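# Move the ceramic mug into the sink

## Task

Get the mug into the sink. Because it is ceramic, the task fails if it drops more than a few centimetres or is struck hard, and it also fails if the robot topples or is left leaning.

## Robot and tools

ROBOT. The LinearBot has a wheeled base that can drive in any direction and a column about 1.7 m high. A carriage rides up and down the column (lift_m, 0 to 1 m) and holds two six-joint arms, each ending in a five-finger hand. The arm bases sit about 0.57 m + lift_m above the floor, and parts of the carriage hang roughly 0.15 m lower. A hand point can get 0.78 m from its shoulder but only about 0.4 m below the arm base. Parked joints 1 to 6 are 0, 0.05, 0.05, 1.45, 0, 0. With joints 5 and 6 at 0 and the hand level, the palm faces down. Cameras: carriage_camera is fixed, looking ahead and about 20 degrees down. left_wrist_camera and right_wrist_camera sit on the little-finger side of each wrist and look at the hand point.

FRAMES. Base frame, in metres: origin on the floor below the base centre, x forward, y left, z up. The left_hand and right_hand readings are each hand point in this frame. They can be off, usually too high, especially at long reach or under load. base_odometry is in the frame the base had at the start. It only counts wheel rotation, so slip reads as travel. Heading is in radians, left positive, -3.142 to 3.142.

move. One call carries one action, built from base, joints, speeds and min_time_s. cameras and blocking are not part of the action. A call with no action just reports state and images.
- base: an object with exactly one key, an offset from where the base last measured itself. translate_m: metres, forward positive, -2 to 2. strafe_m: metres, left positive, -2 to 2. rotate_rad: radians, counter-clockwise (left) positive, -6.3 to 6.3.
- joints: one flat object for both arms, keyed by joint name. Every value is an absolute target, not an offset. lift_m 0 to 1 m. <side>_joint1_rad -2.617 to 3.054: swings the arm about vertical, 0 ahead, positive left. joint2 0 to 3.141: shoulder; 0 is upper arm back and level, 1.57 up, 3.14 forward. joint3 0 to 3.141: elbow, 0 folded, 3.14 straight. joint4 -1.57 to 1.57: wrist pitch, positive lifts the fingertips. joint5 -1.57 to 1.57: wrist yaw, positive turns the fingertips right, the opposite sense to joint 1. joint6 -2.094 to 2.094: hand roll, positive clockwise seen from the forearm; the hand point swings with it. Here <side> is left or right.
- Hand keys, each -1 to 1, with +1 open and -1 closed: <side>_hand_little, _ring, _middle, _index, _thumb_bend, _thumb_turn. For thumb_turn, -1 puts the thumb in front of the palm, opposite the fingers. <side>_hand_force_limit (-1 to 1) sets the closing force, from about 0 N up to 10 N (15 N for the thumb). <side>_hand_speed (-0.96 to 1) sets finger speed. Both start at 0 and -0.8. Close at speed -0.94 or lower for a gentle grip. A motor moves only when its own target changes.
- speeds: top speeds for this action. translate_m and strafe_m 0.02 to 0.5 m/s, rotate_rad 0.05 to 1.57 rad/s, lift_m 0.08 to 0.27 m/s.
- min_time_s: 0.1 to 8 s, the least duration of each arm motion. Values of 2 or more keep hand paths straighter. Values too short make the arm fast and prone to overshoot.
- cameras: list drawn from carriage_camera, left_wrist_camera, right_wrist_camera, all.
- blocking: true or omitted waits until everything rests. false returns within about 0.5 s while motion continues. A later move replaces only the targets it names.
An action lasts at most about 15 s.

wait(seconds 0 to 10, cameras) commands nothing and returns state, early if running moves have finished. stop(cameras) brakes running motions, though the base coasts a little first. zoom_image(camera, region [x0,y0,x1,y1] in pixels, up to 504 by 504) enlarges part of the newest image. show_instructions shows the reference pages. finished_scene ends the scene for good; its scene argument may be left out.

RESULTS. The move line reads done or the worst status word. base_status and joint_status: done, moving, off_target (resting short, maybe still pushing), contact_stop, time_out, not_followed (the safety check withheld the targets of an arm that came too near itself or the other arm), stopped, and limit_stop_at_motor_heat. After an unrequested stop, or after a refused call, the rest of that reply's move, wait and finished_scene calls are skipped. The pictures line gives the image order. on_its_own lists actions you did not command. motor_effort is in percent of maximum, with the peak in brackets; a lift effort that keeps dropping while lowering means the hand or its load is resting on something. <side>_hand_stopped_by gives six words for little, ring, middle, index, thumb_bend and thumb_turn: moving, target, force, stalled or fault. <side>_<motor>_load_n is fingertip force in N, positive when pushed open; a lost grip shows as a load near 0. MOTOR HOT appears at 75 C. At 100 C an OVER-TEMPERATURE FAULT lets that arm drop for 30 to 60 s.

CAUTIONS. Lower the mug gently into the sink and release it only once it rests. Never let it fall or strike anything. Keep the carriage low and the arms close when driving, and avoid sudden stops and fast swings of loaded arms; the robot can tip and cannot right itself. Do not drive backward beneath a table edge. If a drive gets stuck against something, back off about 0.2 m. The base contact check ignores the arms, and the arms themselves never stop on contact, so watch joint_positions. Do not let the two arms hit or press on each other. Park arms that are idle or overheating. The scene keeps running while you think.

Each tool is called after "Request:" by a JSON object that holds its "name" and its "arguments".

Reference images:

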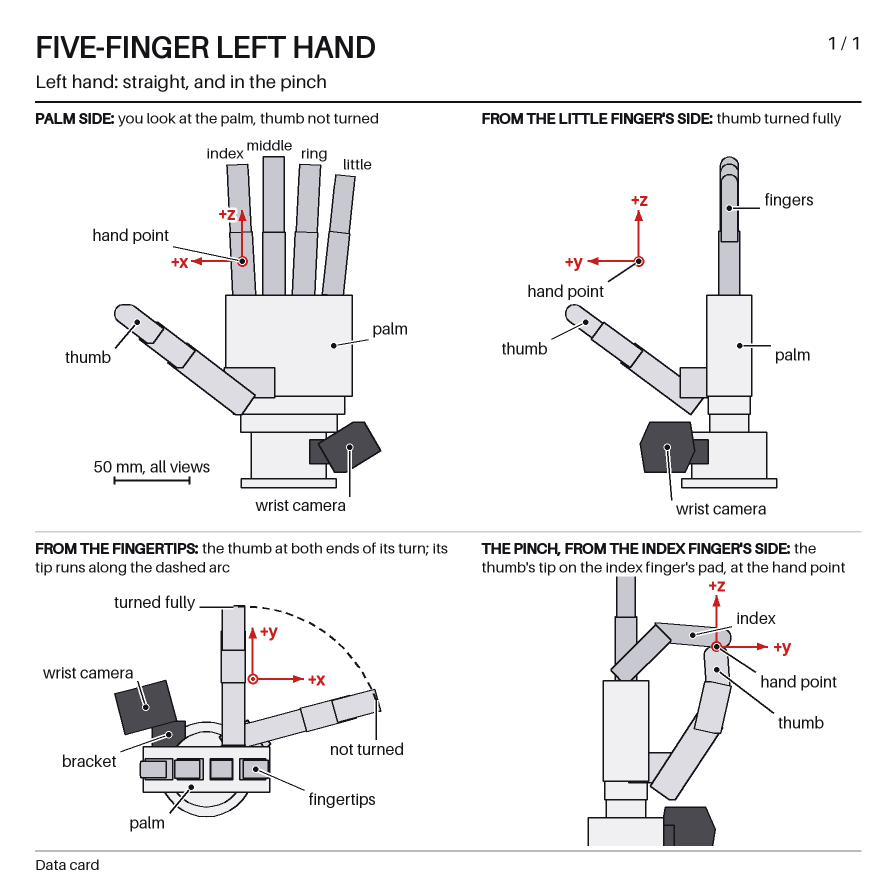

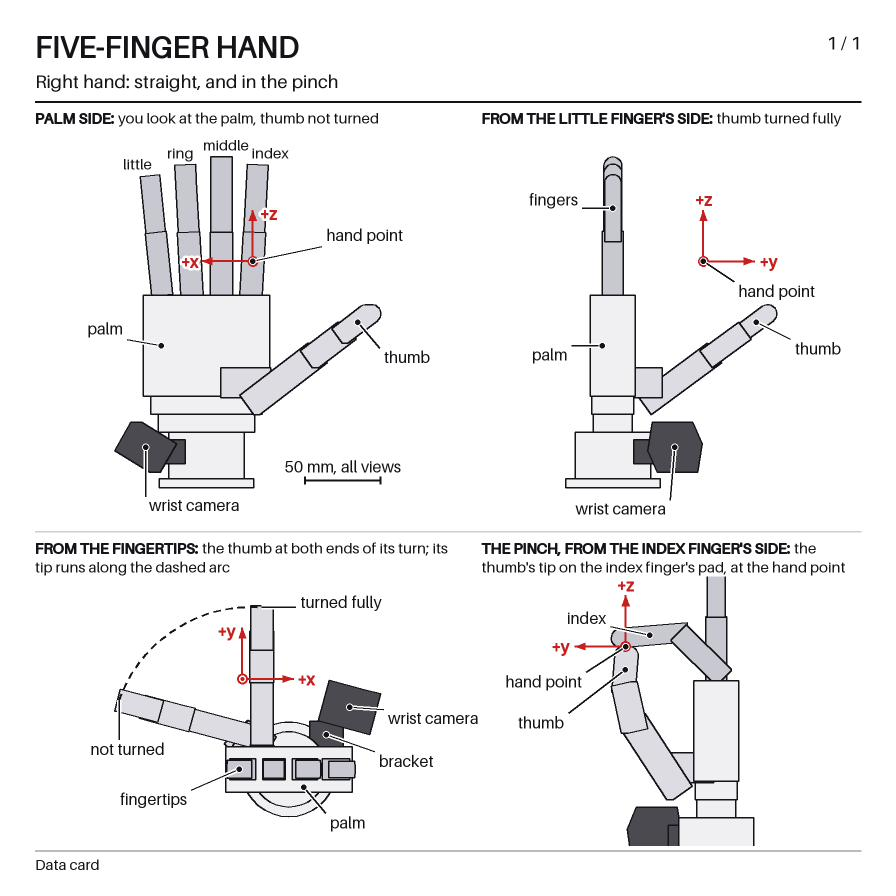

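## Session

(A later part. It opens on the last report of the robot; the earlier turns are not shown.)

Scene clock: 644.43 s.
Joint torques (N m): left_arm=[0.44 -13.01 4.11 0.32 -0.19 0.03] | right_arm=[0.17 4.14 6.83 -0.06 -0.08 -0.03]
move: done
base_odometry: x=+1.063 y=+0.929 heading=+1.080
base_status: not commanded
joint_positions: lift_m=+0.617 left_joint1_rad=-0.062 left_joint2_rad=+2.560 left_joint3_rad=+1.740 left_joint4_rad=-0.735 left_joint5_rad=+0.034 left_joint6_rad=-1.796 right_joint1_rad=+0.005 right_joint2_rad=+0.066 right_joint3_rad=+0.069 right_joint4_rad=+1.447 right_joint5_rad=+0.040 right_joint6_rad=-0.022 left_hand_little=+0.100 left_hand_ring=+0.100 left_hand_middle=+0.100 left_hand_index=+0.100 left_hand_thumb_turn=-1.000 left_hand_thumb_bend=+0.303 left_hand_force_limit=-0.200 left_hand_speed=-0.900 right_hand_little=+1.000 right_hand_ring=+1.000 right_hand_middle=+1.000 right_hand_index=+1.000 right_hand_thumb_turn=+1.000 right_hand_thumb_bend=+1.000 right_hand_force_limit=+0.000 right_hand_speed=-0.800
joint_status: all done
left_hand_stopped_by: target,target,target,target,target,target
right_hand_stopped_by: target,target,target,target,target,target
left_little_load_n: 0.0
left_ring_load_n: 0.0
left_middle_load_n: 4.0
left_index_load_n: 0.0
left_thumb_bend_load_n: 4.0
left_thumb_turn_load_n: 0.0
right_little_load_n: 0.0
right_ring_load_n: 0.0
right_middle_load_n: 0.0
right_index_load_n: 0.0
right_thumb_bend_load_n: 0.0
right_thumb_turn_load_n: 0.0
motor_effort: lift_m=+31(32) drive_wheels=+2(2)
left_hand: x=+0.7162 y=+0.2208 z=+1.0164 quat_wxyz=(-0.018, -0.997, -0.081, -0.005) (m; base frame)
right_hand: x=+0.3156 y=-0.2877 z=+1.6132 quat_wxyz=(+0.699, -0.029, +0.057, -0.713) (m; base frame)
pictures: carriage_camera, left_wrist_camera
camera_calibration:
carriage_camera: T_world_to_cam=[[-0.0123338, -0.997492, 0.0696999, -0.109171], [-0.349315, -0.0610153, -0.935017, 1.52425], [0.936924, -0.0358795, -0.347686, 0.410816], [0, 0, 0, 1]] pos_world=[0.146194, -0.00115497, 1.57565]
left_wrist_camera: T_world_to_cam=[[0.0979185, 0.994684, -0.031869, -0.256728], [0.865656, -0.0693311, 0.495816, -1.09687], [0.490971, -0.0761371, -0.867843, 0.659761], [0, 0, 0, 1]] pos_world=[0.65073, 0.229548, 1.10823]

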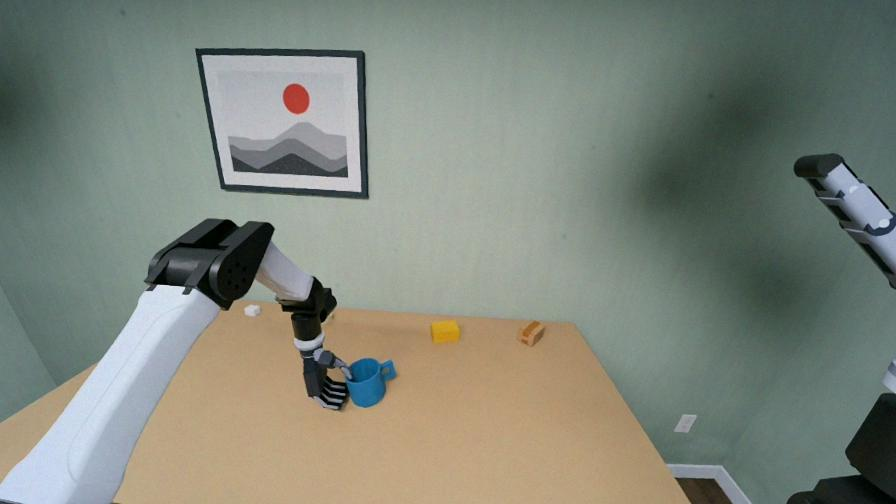

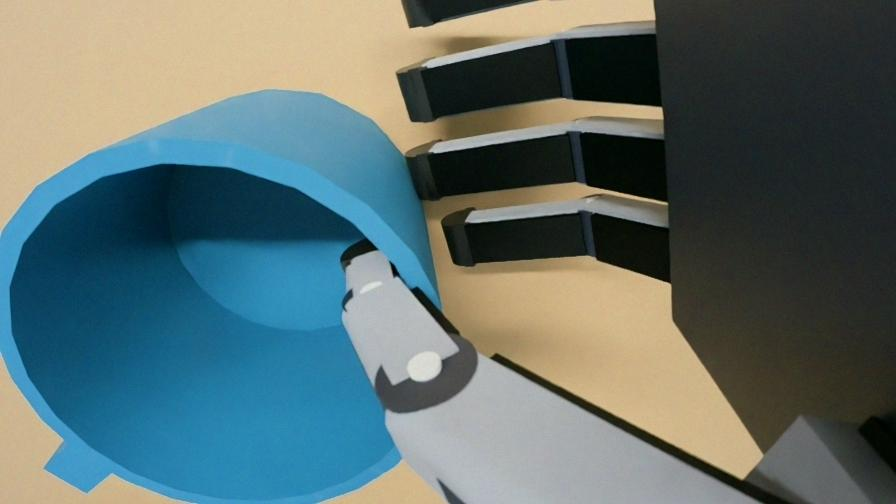

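Request:
{"name": "move", "arguments": {"joints": {"left_hand_speed": -0.92, "left_hand_force_limit": -0.5, "left_hand_index": -0.2, "left_hand_ring": -0.3}, "cameras": ["left_wrist_camera", "carriage_camera"]}}

Request:
{"name": "zoom_image", "arguments": {"camera": "carriage_camera", "region": [280, 310, 420, 420]}}

Scene clock: 663.33 s.
Joint torques (N m): left_arm=[0.28 -13.01 3.99 0.32 -0.23 -0.03] | right_arm=[0.17 4.12 6.82 -0.06 -0.08 -0.03]
move: off_target
base_odometry: x=+1.063 y=+0.929 heading=+1.080
base_status: not commanded
joint_positions: lift_m=+0.617 left_joint1_rad=-0.062 left_joint2_rad=+2.560 left_joint3_rad=+1.740 left_joint4_rad=-0.735 left_joint5_rad=+0.031 left_joint6_rad=-1.796 right_joint1_rad=+0.005 right_joint2_rad=+0.066 right_joint3_rad=+0.069 right_joint4_rad=+1.447 right_joint5_rad=+0.040 right_joint6_rad=-0.022 left_hand_little=+0.100 left_hand_ring=-0.300 left_hand_middle=+0.100 left_hand_index=-0.033 left_hand_thumb_turn=-1.000 left_hand_thumb_bend=+0.303 left_hand_force_limit=-0.500 left_hand_speed=-0.920 right_hand_little=+1.000 right_hand_ring=+1.000 right_hand_middle=+1.000 right_hand_index=+1.000 right_hand_thumb_turn=+1.000 right_hand_thumb_bend=+1.000 right_hand_force_limit=+0.000 right_hand_speed=-0.800
joint_status: left_hand_index off_target (ended at -0.033, target -0.200); the others done
left_hand_stopped_by: target,target,target,force,target,target
right_hand_stopped_by: target,target,target,target,target,target
left_little_load_n: 0.0
left_ring_load_n: 1.5
left_middle_load_n: 0.5
left_index_load_n: 2.5
left_thumb_bend_load_n: 5.0
left_thumb_turn_load_n: 1.0
right_little_load_n: 0.0
right_ring_load_n: 0.0
right_middle_load_n: 0.0
right_index_load_n: 0.0
right_thumb_bend_load_n: 0.0
right_thumb_turn_load_n: 0.0
motor_effort: lift_m=+31(32) drive_wheels=+2(2)
left_hand: x=+0.7163 y=+0.2213 z=+1.0163 quat_wxyz=(-0.016, -0.997, -0.081, -0.006) (m; base frame)
right_hand: x=+0.3156 y=-0.2877 z=+1.6132 quat_wxyz=(+0.699, -0.029, +0.057, -0.713) (m; base frame)
pictures: carriage_camera, left_wrist_camera
camera_calibration:
carriage_camera: T_world_to_cam=[[-0.0123338, -0.997492, 0.0696999, -0.109171], [-0.349315, -0.0610153, -0.935017, 1.52425], [0.936924, -0.0358795, -0.347686, 0.410816], [0, 0, 0, 1]] pos_world=[0.146194, -0.00115497, 1.57565]
left_wrist_camera: T_world_to_cam=[[0.0979399, 0.994763, -0.0292273, -0.260013], [0.865591, -0.0706567, 0.495742, -1.09641], [0.491081, -0.0738518, -0.867978, 0.659117], [0, 0, 0, 1]] pos_world=[0.650831, 0.229859, 1.10804]

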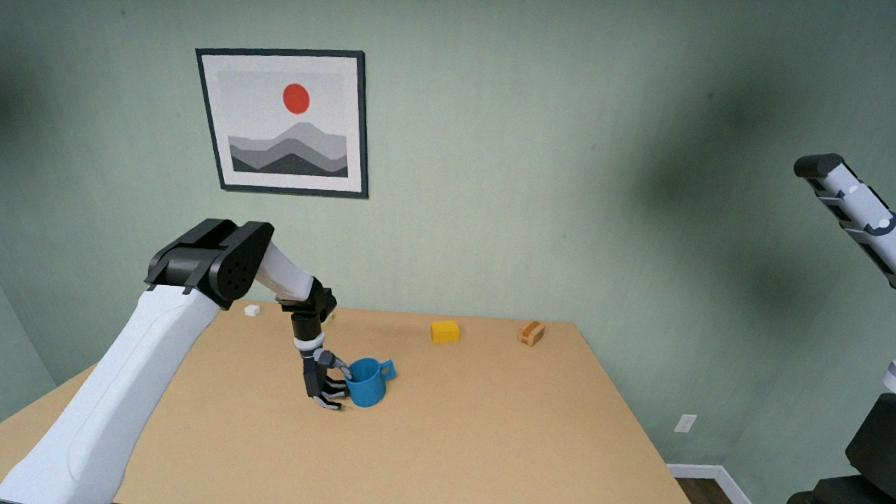

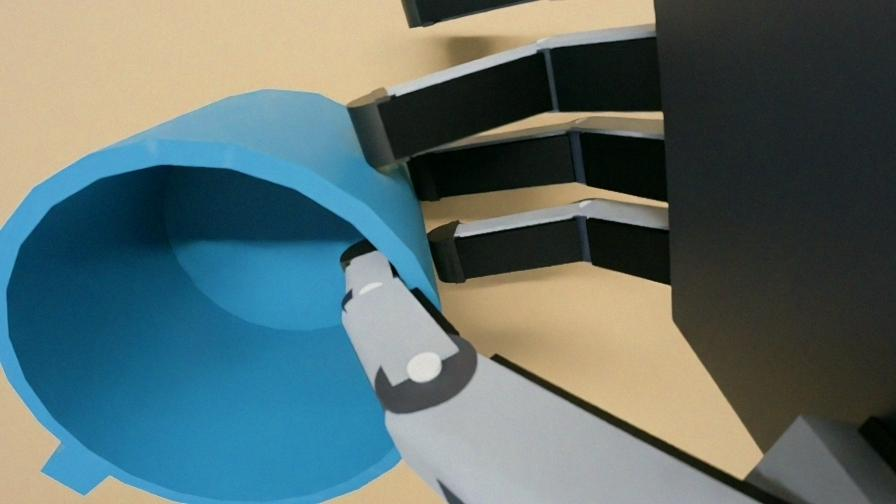

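Scaled by 3.600 from the camera's 896x504 image, which has a finer 1280x720 frame.

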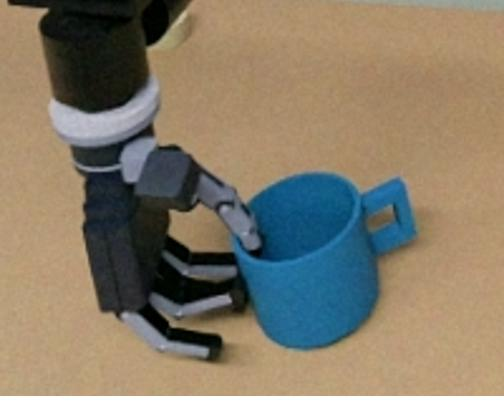

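Request:
{"name": "move", "arguments": {"joints": {"left_hand_speed": -0.92, "left_hand_force_limit": 0.3, "left_hand_thumb_bend": 0.1}, "cameras": ["left_wrist_camera", "carriage_camera"]}}

Request:
{"name": "zoom_image", "arguments": {"camera": "carriage_camera", "region": [280, 310, 420, 420]}}

Scene clock: 671.33 s.
Joint torques (N m): left_arm=[0.16 -13.16 3.86 0.32 -0.09 -0.02] | right_arm=[0.18 4.14 6.82 -0.06 -0.08 -0.03]
move: off_target
base_odometry: x=+1.063 y=+0.929 heading=+1.080
base_status: not commanded
joint_positions: lift_m=+0.617 left_joint1_rad=-0.060 left_joint2_rad=+2.559 left_joint3_rad=+1.740 left_joint4_rad=-0.737 left_joint5_rad=+0.025 left_joint6_rad=-1.795 right_joint1_rad=+0.005 right_joint2_rad=+0.066 right_joint3_rad=+0.069 right_joint4_rad=+1.447 right_joint5_rad=+0.040 right_joint6_rad=-0.022 left_hand_little=+0.100 left_hand_ring=-0.300 left_hand_middle=+0.100 left_hand_index=-0.033 left_hand_thumb_turn=-1.000 left_hand_thumb_bend=+0.239 left_hand_force_limit=+0.300 left_hand_speed=-0.920 right_hand_little=+1.000 right_hand_ring=+1.000 right_hand_middle=+1.000 right_hand_index=+1.000 right_hand_thumb_turn=+1.000 right_hand_thumb_bend=+1.000 right_hand_force_limit=+0.000 right_hand_speed=-0.800
joint_status: left_hand_thumb_bend off_target (ended at +0.239, target +0.100); the others done
left_hand_stopped_by: target,target,target,force,force,target
right_hand_stopped_by: target,target,target,target,target,target
left_little_load_n: 0.0
left_ring_load_n: 1.0
left_middle_load_n: 0.0
left_index_load_n: 2.0
left_thumb_bend_load_n: 7.5
left_thumb_turn_load_n: 1.0
right_little_load_n: 0.0
right_ring_load_n: 0.0
right_middle_load_n: -0.5
right_index_load_n: 0.0
right_thumb_bend_load_n: 0.0
right_thumb_turn_load_n: 0.0
motor_effort: lift_m=+31(32) drive_wheels=+2(2)
left_hand: x=+0.7161 y=+0.2231 z=+1.0162 quat_wxyz=(-0.014, -0.997, -0.082, -0.006) (m; base frame)
right_hand: x=+0.3156 y=-0.2877 z=+1.6132 quat_wxyz=(+0.699, -0.029, +0.057, -0.713) (m; base frame)
pictures: carriage_camera, left_wrist_camera
camera_calibration:
carriage_camera: T_world_to_cam=[[-0.0123338, -0.997492, 0.0696999, -0.109171], [-0.349315, -0.0610153, -0.935017, 1.52425], [0.936924, -0.0358795, -0.347686, 0.410816], [0, 0, 0, 1]] pos_world=[0.146194, -0.00115497, 1.57565]
left_wrist_camera: T_world_to_cam=[[0.0970702, 0.995, -0.0235032, -0.267046], [0.866038, -0.0728047, 0.494649, -1.09487], [0.490464, -0.0683703, -0.868775, 0.659373], [0, 0, 0, 1]] pos_world=[0.650726, 0.23108, 1.10815]

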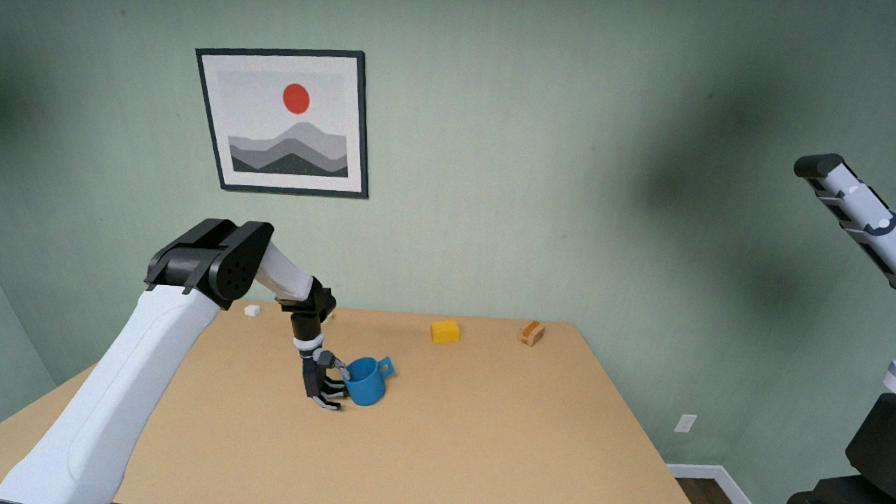

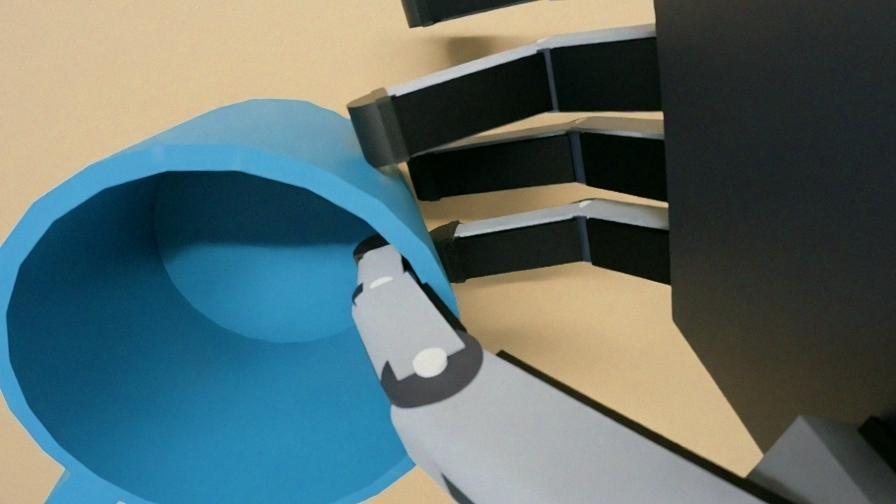

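Scaled by 3.600 from the camera's 896x504 image, which has a finer 1280x720 frame.

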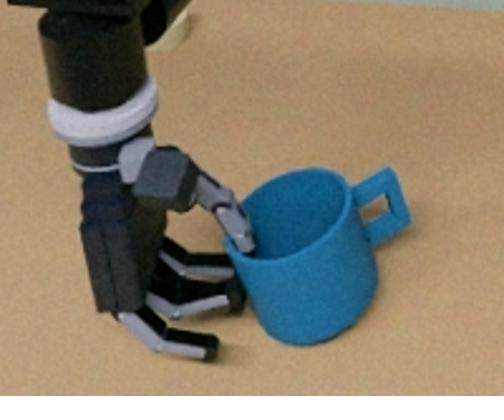

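Request:
{"name": "move", "arguments": {"joints": {"lift_m": 0.637}, "speeds": {"lift_m": 0.08}, "cameras": ["left_wrist_camera", "carriage_camera"]}}

Request:
{"name": "zoom_image", "arguments": {"camera": "carriage_camera", "region": [280, 310, 420, 420]}}

Scene clock: 686.57 s.
Joint torques (N m): left_arm=[0.43 -12.94 4.04 0.32 0.37 -0.09] | right_arm=[0.18 4.14 6.82 -0.06 -0.07 -0.03]
move: done
base_odometry: x=+1.063 y=+0.929 heading=+1.080
base_status: not commanded
joint_positions: lift_m=+0.637 left_joint1_rad=-0.061 left_joint2_rad=+2.560 left_joint3_rad=+1.737 left_joint4_rad=-0.740 left_joint5_rad=-0.022 left_joint6_rad=-1.795 right_joint1_rad=+0.005 right_joint2_rad=+0.066 right_joint3_rad=+0.069 right_joint4_rad=+1.447 right_joint5_rad=+0.040 right_joint6_rad=-0.022 left_hand_little=+0.100 left_hand_ring=-0.300 left_hand_middle=+0.100 left_hand_index=-0.033 left_hand_thumb_turn=-1.000 left_hand_thumb_bend=+0.240 left_hand_force_limit=+0.300 left_hand_speed=-0.920 right_hand_little=+1.000 right_hand_ring=+1.000 right_hand_middle=+1.000 right_hand_index=+1.000 right_hand_thumb_turn=+1.000 right_hand_thumb_bend=+1.000 right_hand_force_limit=+0.000 right_hand_speed=-0.800
joint_status: all done
left_hand_stopped_by: target,target,target,force,force,target
right_hand_stopped_by: target,target,target,target,target,target
left_little_load_n: 0.0
left_ring_load_n: 1.5
left_middle_load_n: 0.0
left_index_load_n: 4.5
left_thumb_bend_load_n: 8.0
left_thumb_turn_load_n: 3.5
right_little_load_n: 0.0
right_ring_load_n: 0.0
right_middle_load_n: 0.0
right_index_load_n: 0.0
right_thumb_bend_load_n: 0.0
right_thumb_turn_load_n: 0.0
motor_effort: lift_m=+31(42) drive_wheels=+2(2)
left_hand: x=+0.7144 y=+0.2323 z=+1.0325 quat_wxyz=(+0.011, -0.997, -0.081, -0.006) (m; base frame)
right_hand: x=+0.3156 y=-0.2877 z=+1.6331 quat_wxyz=(+0.699, -0.029, +0.057, -0.713) (m; base frame)
pictures: carriage_camera, left_wrist_camera
camera_calibration:
carriage_camera: T_world_to_cam=[[-0.0123338, -0.997492, 0.0696999, -0.110558], [-0.349315, -0.0610153, -0.935017, 1.54286], [0.936924, -0.0358795, -0.347686, 0.417735], [0, 0, 0, 1]] pos_world=[0.146194, -0.00115497, 1.59555]
left_wrist_camera: T_world_to_cam=[[0.0972656, 0.994973, 0.0238264, -0.324656], [0.867984, -0.0965165, 0.487123, -1.08889], [0.486974, -0.0266994, -0.873008, 0.672127], [0, 0, 0, 1]] pos_world=[0.649411, 0.235873, 1.12493]

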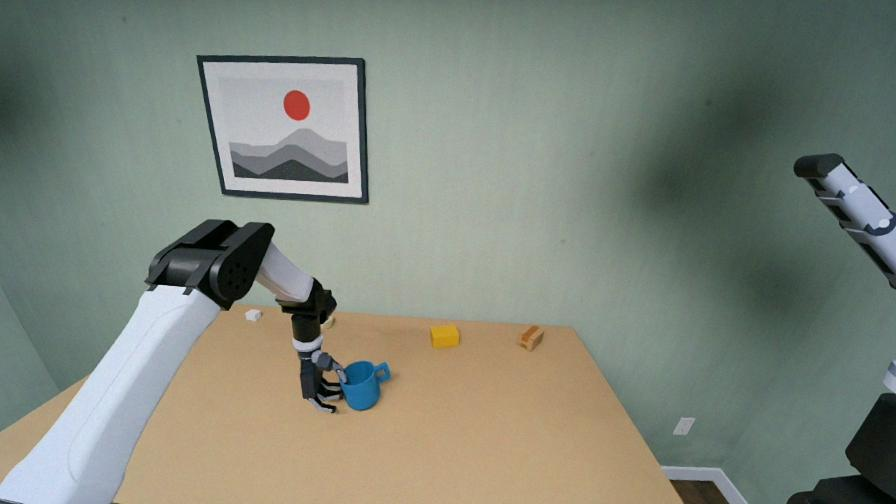

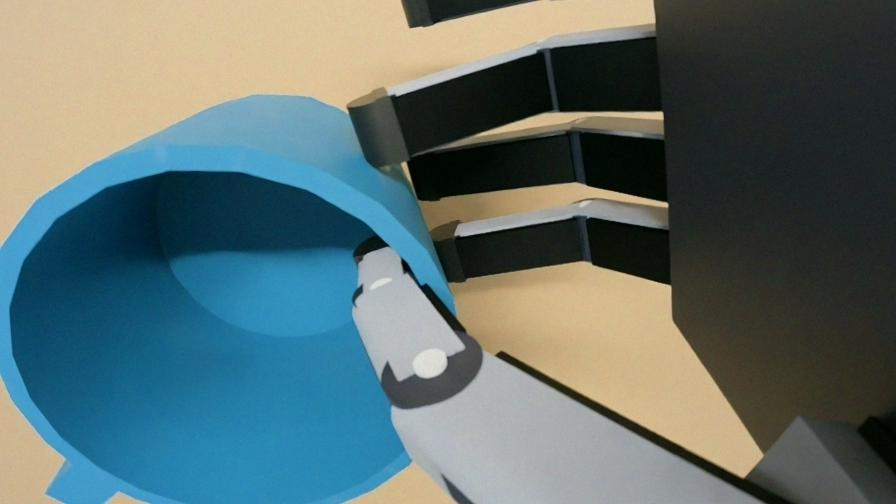

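Scaled by 3.600 from the camera's 896x504 image, which has a finer 1280x720 frame.

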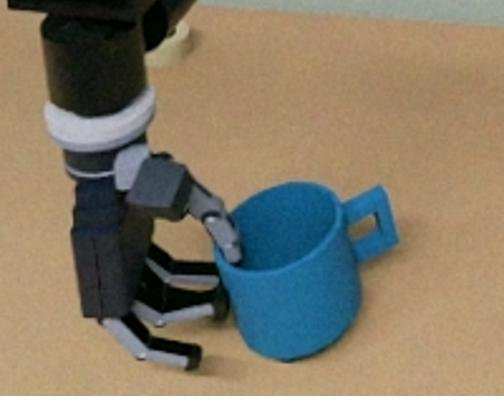

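Request:
{"name": "move", "arguments": {"joints": {"lift_m": 0.667}, "speeds": {"lift_m": 0.08}, "cameras": ["left_wrist_camera", "carriage_camera"]}}

Request:
{"name": "zoom_image", "arguments": {"camera": "carriage_camera", "region": [280, 320, 420, 430]}}

Scene clock: 692.53 s.
Joint torques (N m): left_arm=[0.47 -13.37 4.26 0.38 0.41 -0.04] | right_arm=[0.18 4.12 6.79 -0.05 -0.07 -0.03]
move: done
base_odometry: x=+1.063 y=+0.929 heading=+1.080
base_status: not commanded
joint_positions: lift_m=+0.667 left_joint1_rad=-0.061 left_joint2_rad=+2.562 left_joint3_rad=+1.737 left_joint4_rad=-0.742 left_joint5_rad=-0.026 left_joint6_rad=-1.795 right_joint1_rad=+0.005 right_joint2_rad=+0.066 right_joint3_rad=+0.069 right_joint4_rad=+1.447 right_joint5_rad=+0.040 right_joint6_rad=-0.022 left_hand_little=+0.100 left_hand_ring=-0.300 left_hand_middle=+0.100 left_hand_index=-0.033 left_hand_thumb_turn=-1.000 left_hand_thumb_bend=+0.240 left_hand_force_limit=+0.300 left_hand_speed=-0.920 right_hand_little=+1.000 right_hand_ring=+1.000 right_hand_middle=+1.000 right_hand_index=+1.000 right_hand_thumb_turn=+1.000 right_hand_thumb_bend=+1.000 right_hand_force_limit=+0.000 right_hand_speed=-0.800
joint_status: all done
left_hand_stopped_by: target,target,target,force,force,target
right_hand_stopped_by: target,target,target,target,target,target
left_little_load_n: 0.0
left_ring_load_n: 1.5
left_middle_load_n: 0.0
left_index_load_n: 4.5
left_thumb_bend_load_n: 8.0
left_thumb_turn_load_n: 3.5
right_little_load_n: 0.0
right_ring_load_n: 0.0
right_middle_load_n: 0.0
right_index_load_n: 0.0
right_thumb_bend_load_n: 0.0
right_thumb_turn_load_n: 0.0
motor_effort: lift_m=+32(42) drive_wheels=+2(2)
left_hand: x=+0.7133 y=+0.2331 z=+1.0612 quat_wxyz=(+0.013, -0.997, -0.081, -0.004) (m; base frame)
right_hand: x=+0.3156 y=-0.2877 z=+1.6631 quat_wxyz=(+0.699, -0.029, +0.057, -0.713) (m; base frame)
pictures: carriage_camera, left_wrist_camera
camera_calibration:
carriage_camera: T_world_to_cam=[[-0.0123338, -0.997492, 0.0696999, -0.112649], [-0.349315, -0.0610153, -0.935017, 1.57091], [0.936924, -0.0358795, -0.347686, 0.428166], [0, 0, 0, 1]] pos_world=[0.146194, -0.00115497, 1.62555]
left_wrist_camera: T_world_to_cam=[[0.0973172, 0.994873, 0.0275015, -0.329939], [0.869862, -0.0984506, 0.483372, -1.09875], [0.483601, -0.0231179, -0.874983, 0.701353], [0, 0, 0, 1]] pos_world=[0.648695, 0.236289, 1.15385]

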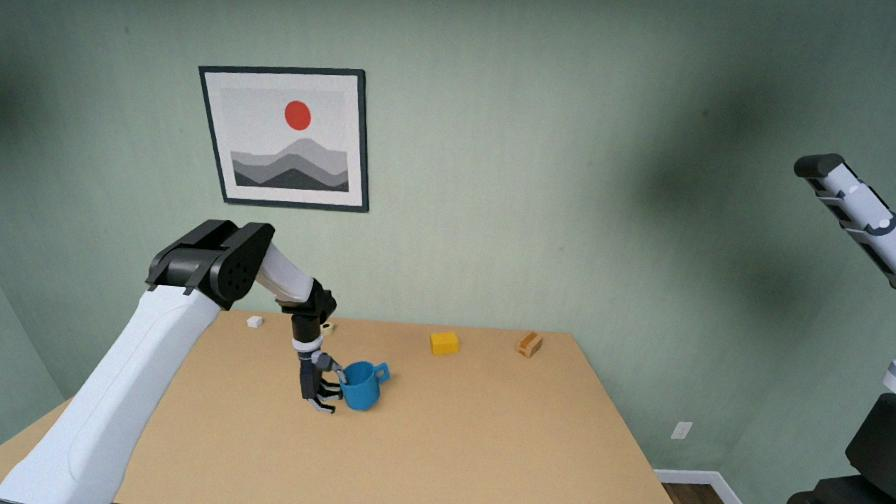

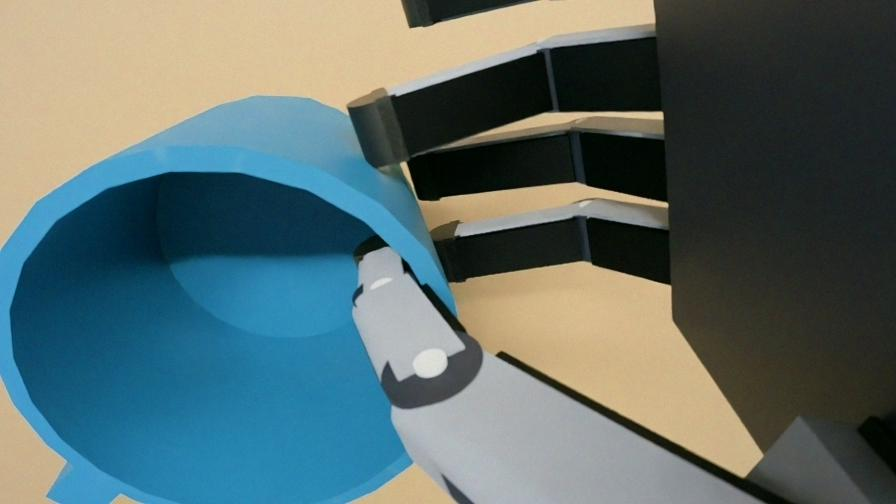

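Scaled by 3.600 from the camera's 896x504 image, which has a finer 1280x720 frame.

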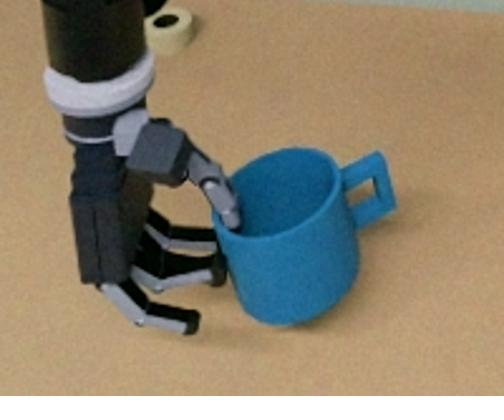

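Request:
{"name": "move", "arguments": {"joints": {"left_hand_speed": -0.94, "left_hand_force_limit": 0.5, "left_hand_thumb_bend": 0.05}, "cameras": ["left_wrist_camera", "carriage_camera"]}}

Request:
{"name": "zoom_image", "arguments": {"camera": "carriage_camera", "region": [280, 320, 420, 430]}}

Scene clock: 696.83 s.
Joint torques (N m): left_arm=[0.13 -13.31 4.19 0.36 0.36 -0.06] | right_arm=[0.18 4.14 6.82 -0.06 -0.08 -0.03]
move: off_target
base_odometry: x=+1.063 y=+0.929 heading=+1.080
base_status: not commanded
joint_positions: lift_m=+0.667 left_joint1_rad=-0.061 left_joint2_rad=+2.562 left_joint3_rad=+1.737 left_joint4_rad=-0.742 left_joint5_rad=-0.026 left_joint6_rad=-1.795 right_joint1_rad=+0.005 right_joint2_rad=+0.066 right_joint3_rad=+0.069 right_joint4_rad=+1.447 right_joint5_rad=+0.040 right_joint6_rad=-0.022 left_hand_little=+0.100 left_hand_ring=-0.300 left_hand_middle=+0.100 left_hand_index=-0.033 left_hand_thumb_turn=-1.000 left_hand_thumb_bend=+0.202 left_hand_force_limit=+0.500 left_hand_speed=-0.940 right_hand_little=+1.000 right_hand_ring=+1.000 right_hand_middle=+1.000 right_hand_index=+1.000 right_hand_thumb_turn=+1.000 right_hand_thumb_bend=+1.000 right_hand_force_limit=+0.000 right_hand_speed=-0.800
joint_status: left_hand_thumb_bend off_target (ended at +0.202, target +0.050); the others done
left_hand_stopped_by: target,target,target,force,force,target
right_hand_stopped_by: target,target,target,target,target,target
left_little_load_n: 0.0
left_ring_load_n: 1.5
left_middle_load_n: 0.0
left_index_load_n: 6.5
left_thumb_bend_load_n: 10.5
left_thumb_turn_load_n: 3.0
right_little_load_n: 0.0
right_ring_load_n: 0.0
right_middle_load_n: 0.0
right_index_load_n: 0.0
right_thumb_bend_load_n: 0.0
right_thumb_turn_load_n: 0.0
motor_effort: lift_m=+33(33) drive_wheels=+2(2)
left_hand: x=+0.7133 y=+0.2331 z=+1.0612 quat_wxyz=(+0.013, -0.997, -0.081, -0.004) (m; base frame)
right_hand: x=+0.3156 y=-0.2877 z=+1.6631 quat_wxyz=(+0.699, -0.029, +0.057, -0.713) (m; base frame)
pictures: carriage_camera, left_wrist_camera
camera_calibration:
carriage_camera: T_world_to_cam=[[-0.0123338, -0.997492, 0.0696999, -0.112649], [-0.349315, -0.0610153, -0.935017, 1.57091], [0.936924, -0.0358795, -0.347686, 0.428166], [0, 0, 0, 1]] pos_world=[0.146194, -0.00115497, 1.62555]
left_wrist_camera: T_world_to_cam=[[0.0973172, 0.994873, 0.0275015, -0.329939], [0.869862, -0.0984506, 0.483372, -1.09875], [0.483601, -0.0231179, -0.874983, 0.701353], [0, 0, 0, 1]] pos_world=[0.648695, 0.236289, 1.15385]

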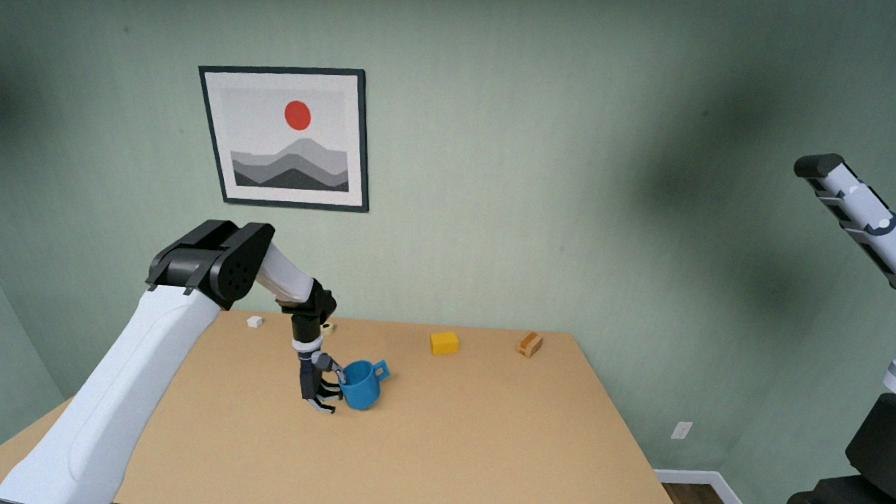

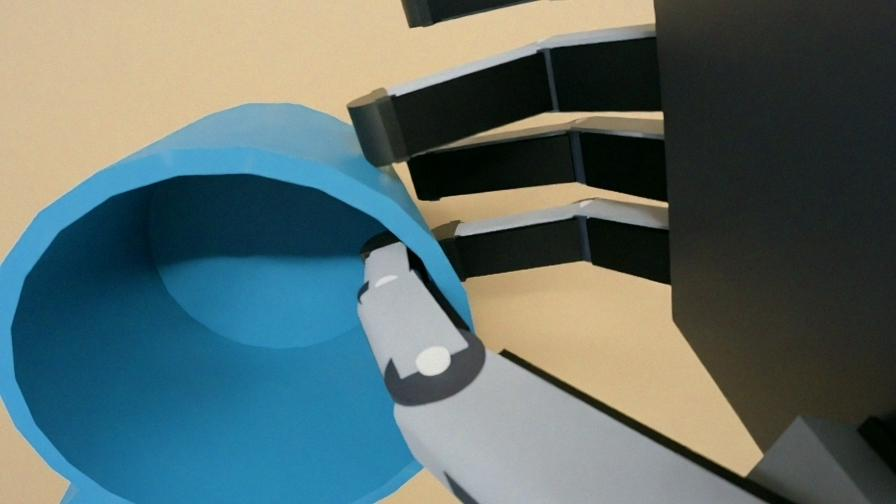

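Scaled by 3.600 from the camera's 896x504 image, which has a finer 1280x720 frame.

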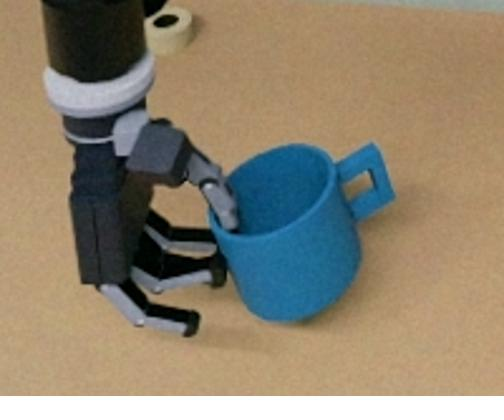

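Request:
{"name": "move", "arguments": {"joints": {"lift_m": 0.75}, "speeds": {"lift_m": 0.1}}}

Request:
{"name": "move", "arguments": {"base": {"translate_m": -0.6}, "speeds": {"translate_m": 0.2}, "cameras": ["carriage_camera"]}}

Request:
{"name": "move", "arguments": {"joints": {"left_joint1_rad": 0, "left_joint2_rad": 1.8, "left_joint3_rad": 1.5, "left_joint4_rad": -1.27, "left_joint5_rad": -0.1}, "min_time_s": 4, "cameras": ["carriage_camera", "left_wrist_camera"]}}

Scene clock: 719.17 s.
Joint torques (N m): left_arm=[0.12 -13.39 4.25 0.29 0.37 0.01] | right_arm=[0.17 4.14 6.84 -0.05 -0.07 -0.03]
move: done
base_odometry: x=+1.063 y=+0.929 heading=+1.080
base_status: not commanded
joint_positions: lift_m=+0.750 left_joint1_rad=-0.061 left_joint2_rad=+2.564 left_joint3_rad=+1.735 left_joint4_rad=-0.742 left_joint5_rad=-0.028 left_joint6_rad=-1.795 right_joint1_rad=+0.005 right_joint2_rad=+0.066 right_joint3_rad=+0.069 right_joint4_rad=+1.447 right_joint5_rad=+0.040 right_joint6_rad=-0.022 left_hand_little=+0.100 left_hand_ring=-0.300 left_hand_middle=+0.100 left_hand_index=-0.033 left_hand_thumb_turn=-1.000 left_hand_thumb_bend=+0.203 left_hand_force_limit=+0.500 left_hand_speed=-0.940 right_hand_little=+1.000 right_hand_ring=+1.000 right_hand_middle=+1.000 right_hand_index=+1.000 right_hand_thumb_turn=+1.000 right_hand_thumb_bend=+1.000 right_hand_force_limit=+0.000 right_hand_speed=-0.800
joint_status: all done
left_hand_stopped_by: target,target,target,force,force,target
right_hand_stopped_by: target,target,target,target,target,target
left_little_load_n: 0.0
left_ring_load_n: 1.0
left_middle_load_n: 0.0
left_index_load_n: 6.5
left_thumb_bend_load_n: 8.0
left_thumb_turn_load_n: 3.0
right_little_load_n: 0.0
right_ring_load_n: 0.0
right_middle_load_n: 0.0
right_index_load_n: 0.0
right_thumb_bend_load_n: 0.0
right_thumb_turn_load_n: 0.0
motor_effort: lift_m=+31(42) drive_wheels=+2(2)
left_hand: x=+0.7121 y=+0.2335 z=+1.1427 quat_wxyz=(+0.014, -0.997, -0.081, -0.002) (m; base frame)
right_hand: x=+0.3156 y=-0.2877 z=+1.7462 quat_wxyz=(+0.699, -0.029, +0.057, -0.713) (m; base frame)
pictures: none

Scene clock: 723.37 s.
Joint torques (N m): left_arm=[0.03 -13.6 4.46 0.36 0.34 -0.05] | right_arm=[0.18 4.15 6.8 -0.07 -0.07 -0.03]
move: done
base_odometry: x=+0.781 y=+0.399 heading=+1.080
base_status: done
joint_positions: lift_m=+0.750 left_joint1_rad=-0.061 left_joint2_rad=+2.564 left_joint3_rad=+1.735 left_joint4_rad=-0.743 left_joint5_rad=-0.029 left_joint6_rad=-1.795 right_joint1_rad=+0.005 right_joint2_rad=+0.066 right_joint3_rad=+0.069 right_joint4_rad=+1.447 right_joint5_rad=+0.040 right_joint6_rad=-0.022 left_hand_little=+0.100 left_hand_ring=-0.300 left_hand_middle=+0.100 left_hand_index=-0.033 left_hand_thumb_turn=-1.000 left_hand_thumb_bend=+0.203 left_hand_force_limit=+0.500 left_hand_speed=-0.940 right_hand_little=+1.000 right_hand_ring=+1.000 right_hand_middle=+1.000 right_hand_index=+1.000 right_hand_thumb_turn=+1.000 right_hand_thumb_bend=+1.000 right_hand_force_limit=+0.000 right_hand_speed=-0.800
joint_status: not commanded
left_hand_stopped_by: target,target,target,force,force,target
right_hand_stopped_by: target,target,target,target,target,target
left_little_load_n: 0.0
left_ring_load_n: 1.5
left_middle_load_n: 0.0
left_index_load_n: 6.5
left_thumb_bend_load_n: 10.5
left_thumb_turn_load_n: 4.0
right_little_load_n: 0.0
right_ring_load_n: 0.0
right_middle_load_n: 0.0
right_index_load_n: 0.0
right_thumb_bend_load_n: 0.0
right_thumb_turn_load_n: 0.0
motor_effort: lift_m=+31(33) drive_wheels=+0(10)
left_hand: x=+0.7120 y=+0.2336 z=+1.1427 quat_wxyz=(+0.014, -0.997, -0.081, -0.002) (m; base frame)
right_hand: x=+0.3155 y=-0.2877 z=+1.7462 quat_wxyz=(+0.699, -0.029, +0.056, -0.713) (m; base frame)
pictures: carriage_camera
camera_calibration:
carriage_camera: T_world_to_cam=[[-0.0123338, -0.997492, 0.0696999, -0.118442], [-0.349315, -0.0610153, -0.935017, 1.64861], [0.936924, -0.0358795, -0.347686, 0.457059], [0, 0, 0, 1]] pos_world=[0.146194, -0.00115497, 1.70865]

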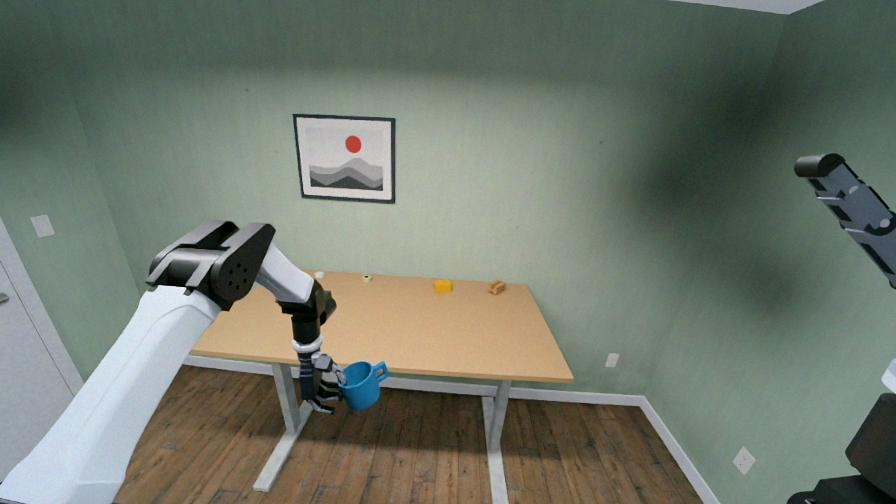

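Scene clock: 727.67 s.
Joint torques (N m): left_arm=[0.76 -13.03 4.88 0.06 0.2 -0.04] | right_arm=[0.18 4.14 6.8 -0.07 -0.07 -0.03]
move: done
base_odometry: x=+0.781 y=+0.399 heading=+1.080
base_status: not commanded
joint_positions: lift_m=+0.750 left_joint1_rad=-0.005 left_joint2_rad=+1.852 left_joint3_rad=+1.504 left_joint4_rad=-1.265 left_joint5_rad=-0.116 left_joint6_rad=-1.795 right_joint1_rad=+0.005 right_joint2_rad=+0.066 right_joint3_rad=+0.069 right_joint4_rad=+1.447 right_joint5_rad=+0.040 right_joint6_rad=-0.022 left_hand_little=+0.100 left_hand_ring=-0.300 left_hand_middle=+0.100 left_hand_index=-0.033 left_hand_thumb_turn=-1.000 left_hand_thumb_bend=+0.203 left_hand_force_limit=+0.500 left_hand_speed=-0.940 right_hand_little=+1.000 right_hand_ring=+1.000 right_hand_middle=+1.000 right_hand_index=+1.000 right_hand_thumb_turn=+1.000 right_hand_thumb_bend=+1.000 right_hand_force_limit=+0.000 right_hand_speed=-0.800
joint_status: all done
left_hand_stopped_by: target,target,target,force,force,target
right_hand_stopped_by: target,target,target,target,target,target
left_little_load_n: 0.0
left_ring_load_n: 1.5
left_middle_load_n: 0.0
left_index_load_n: 6.5
left_thumb_bend_load_n: 10.5
left_thumb_turn_load_n: 3.5
right_little_load_n: 0.0
right_ring_load_n: -0.5
right_middle_load_n: 0.0
right_index_load_n: 0.0
right_thumb_bend_load_n: 0.0
right_thumb_turn_load_n: 0.0
motor_effort: lift_m=+32(33) drive_wheels=+0(0)
left_hand: x=+0.5972 y=+0.2791 z=+1.3601 quat_wxyz=(+0.060, -0.992, -0.108, +0.014) (m; base frame)
right_hand: x=+0.3155 y=-0.2877 z=+1.7462 quat_wxyz=(+0.699, -0.029, +0.056, -0.713) (m; base frame)
pictures: carriage_camera, left_wrist_camera
camera_calibration:
carriage_camera: T_world_to_cam=[[-0.0123338, -0.997492, 0.0696999, -0.118442], [-0.349315, -0.0610153, -0.935017, 1.64861], [0.936924, -0.0358795, -0.347686, 0.457059], [0, 0, 0, 1]] pos_world=[0.146194, -0.00115497, 1.70865]
left_wrist_camera: T_world_to_cam=[[0.0463856, 0.992231, 0.115438, -0.461052], [0.894946, -0.092616, 0.436456, -1.09052], [0.443756, 0.083066, -0.892289, 1.03797], [0, 0, 0, 1]] pos_world=[0.53674, 0.27025, 1.45535]

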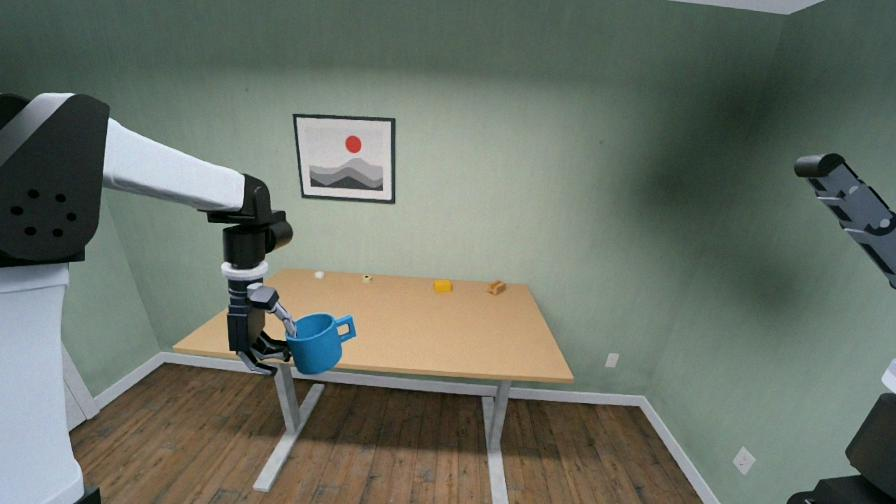

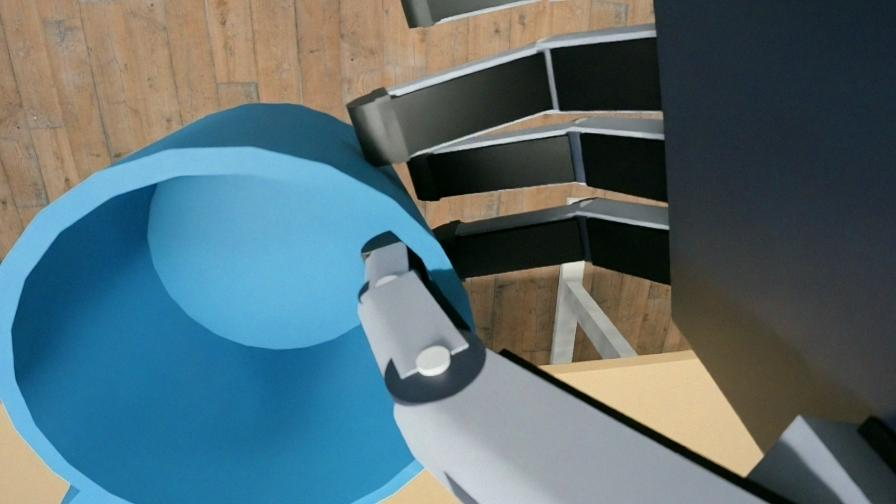

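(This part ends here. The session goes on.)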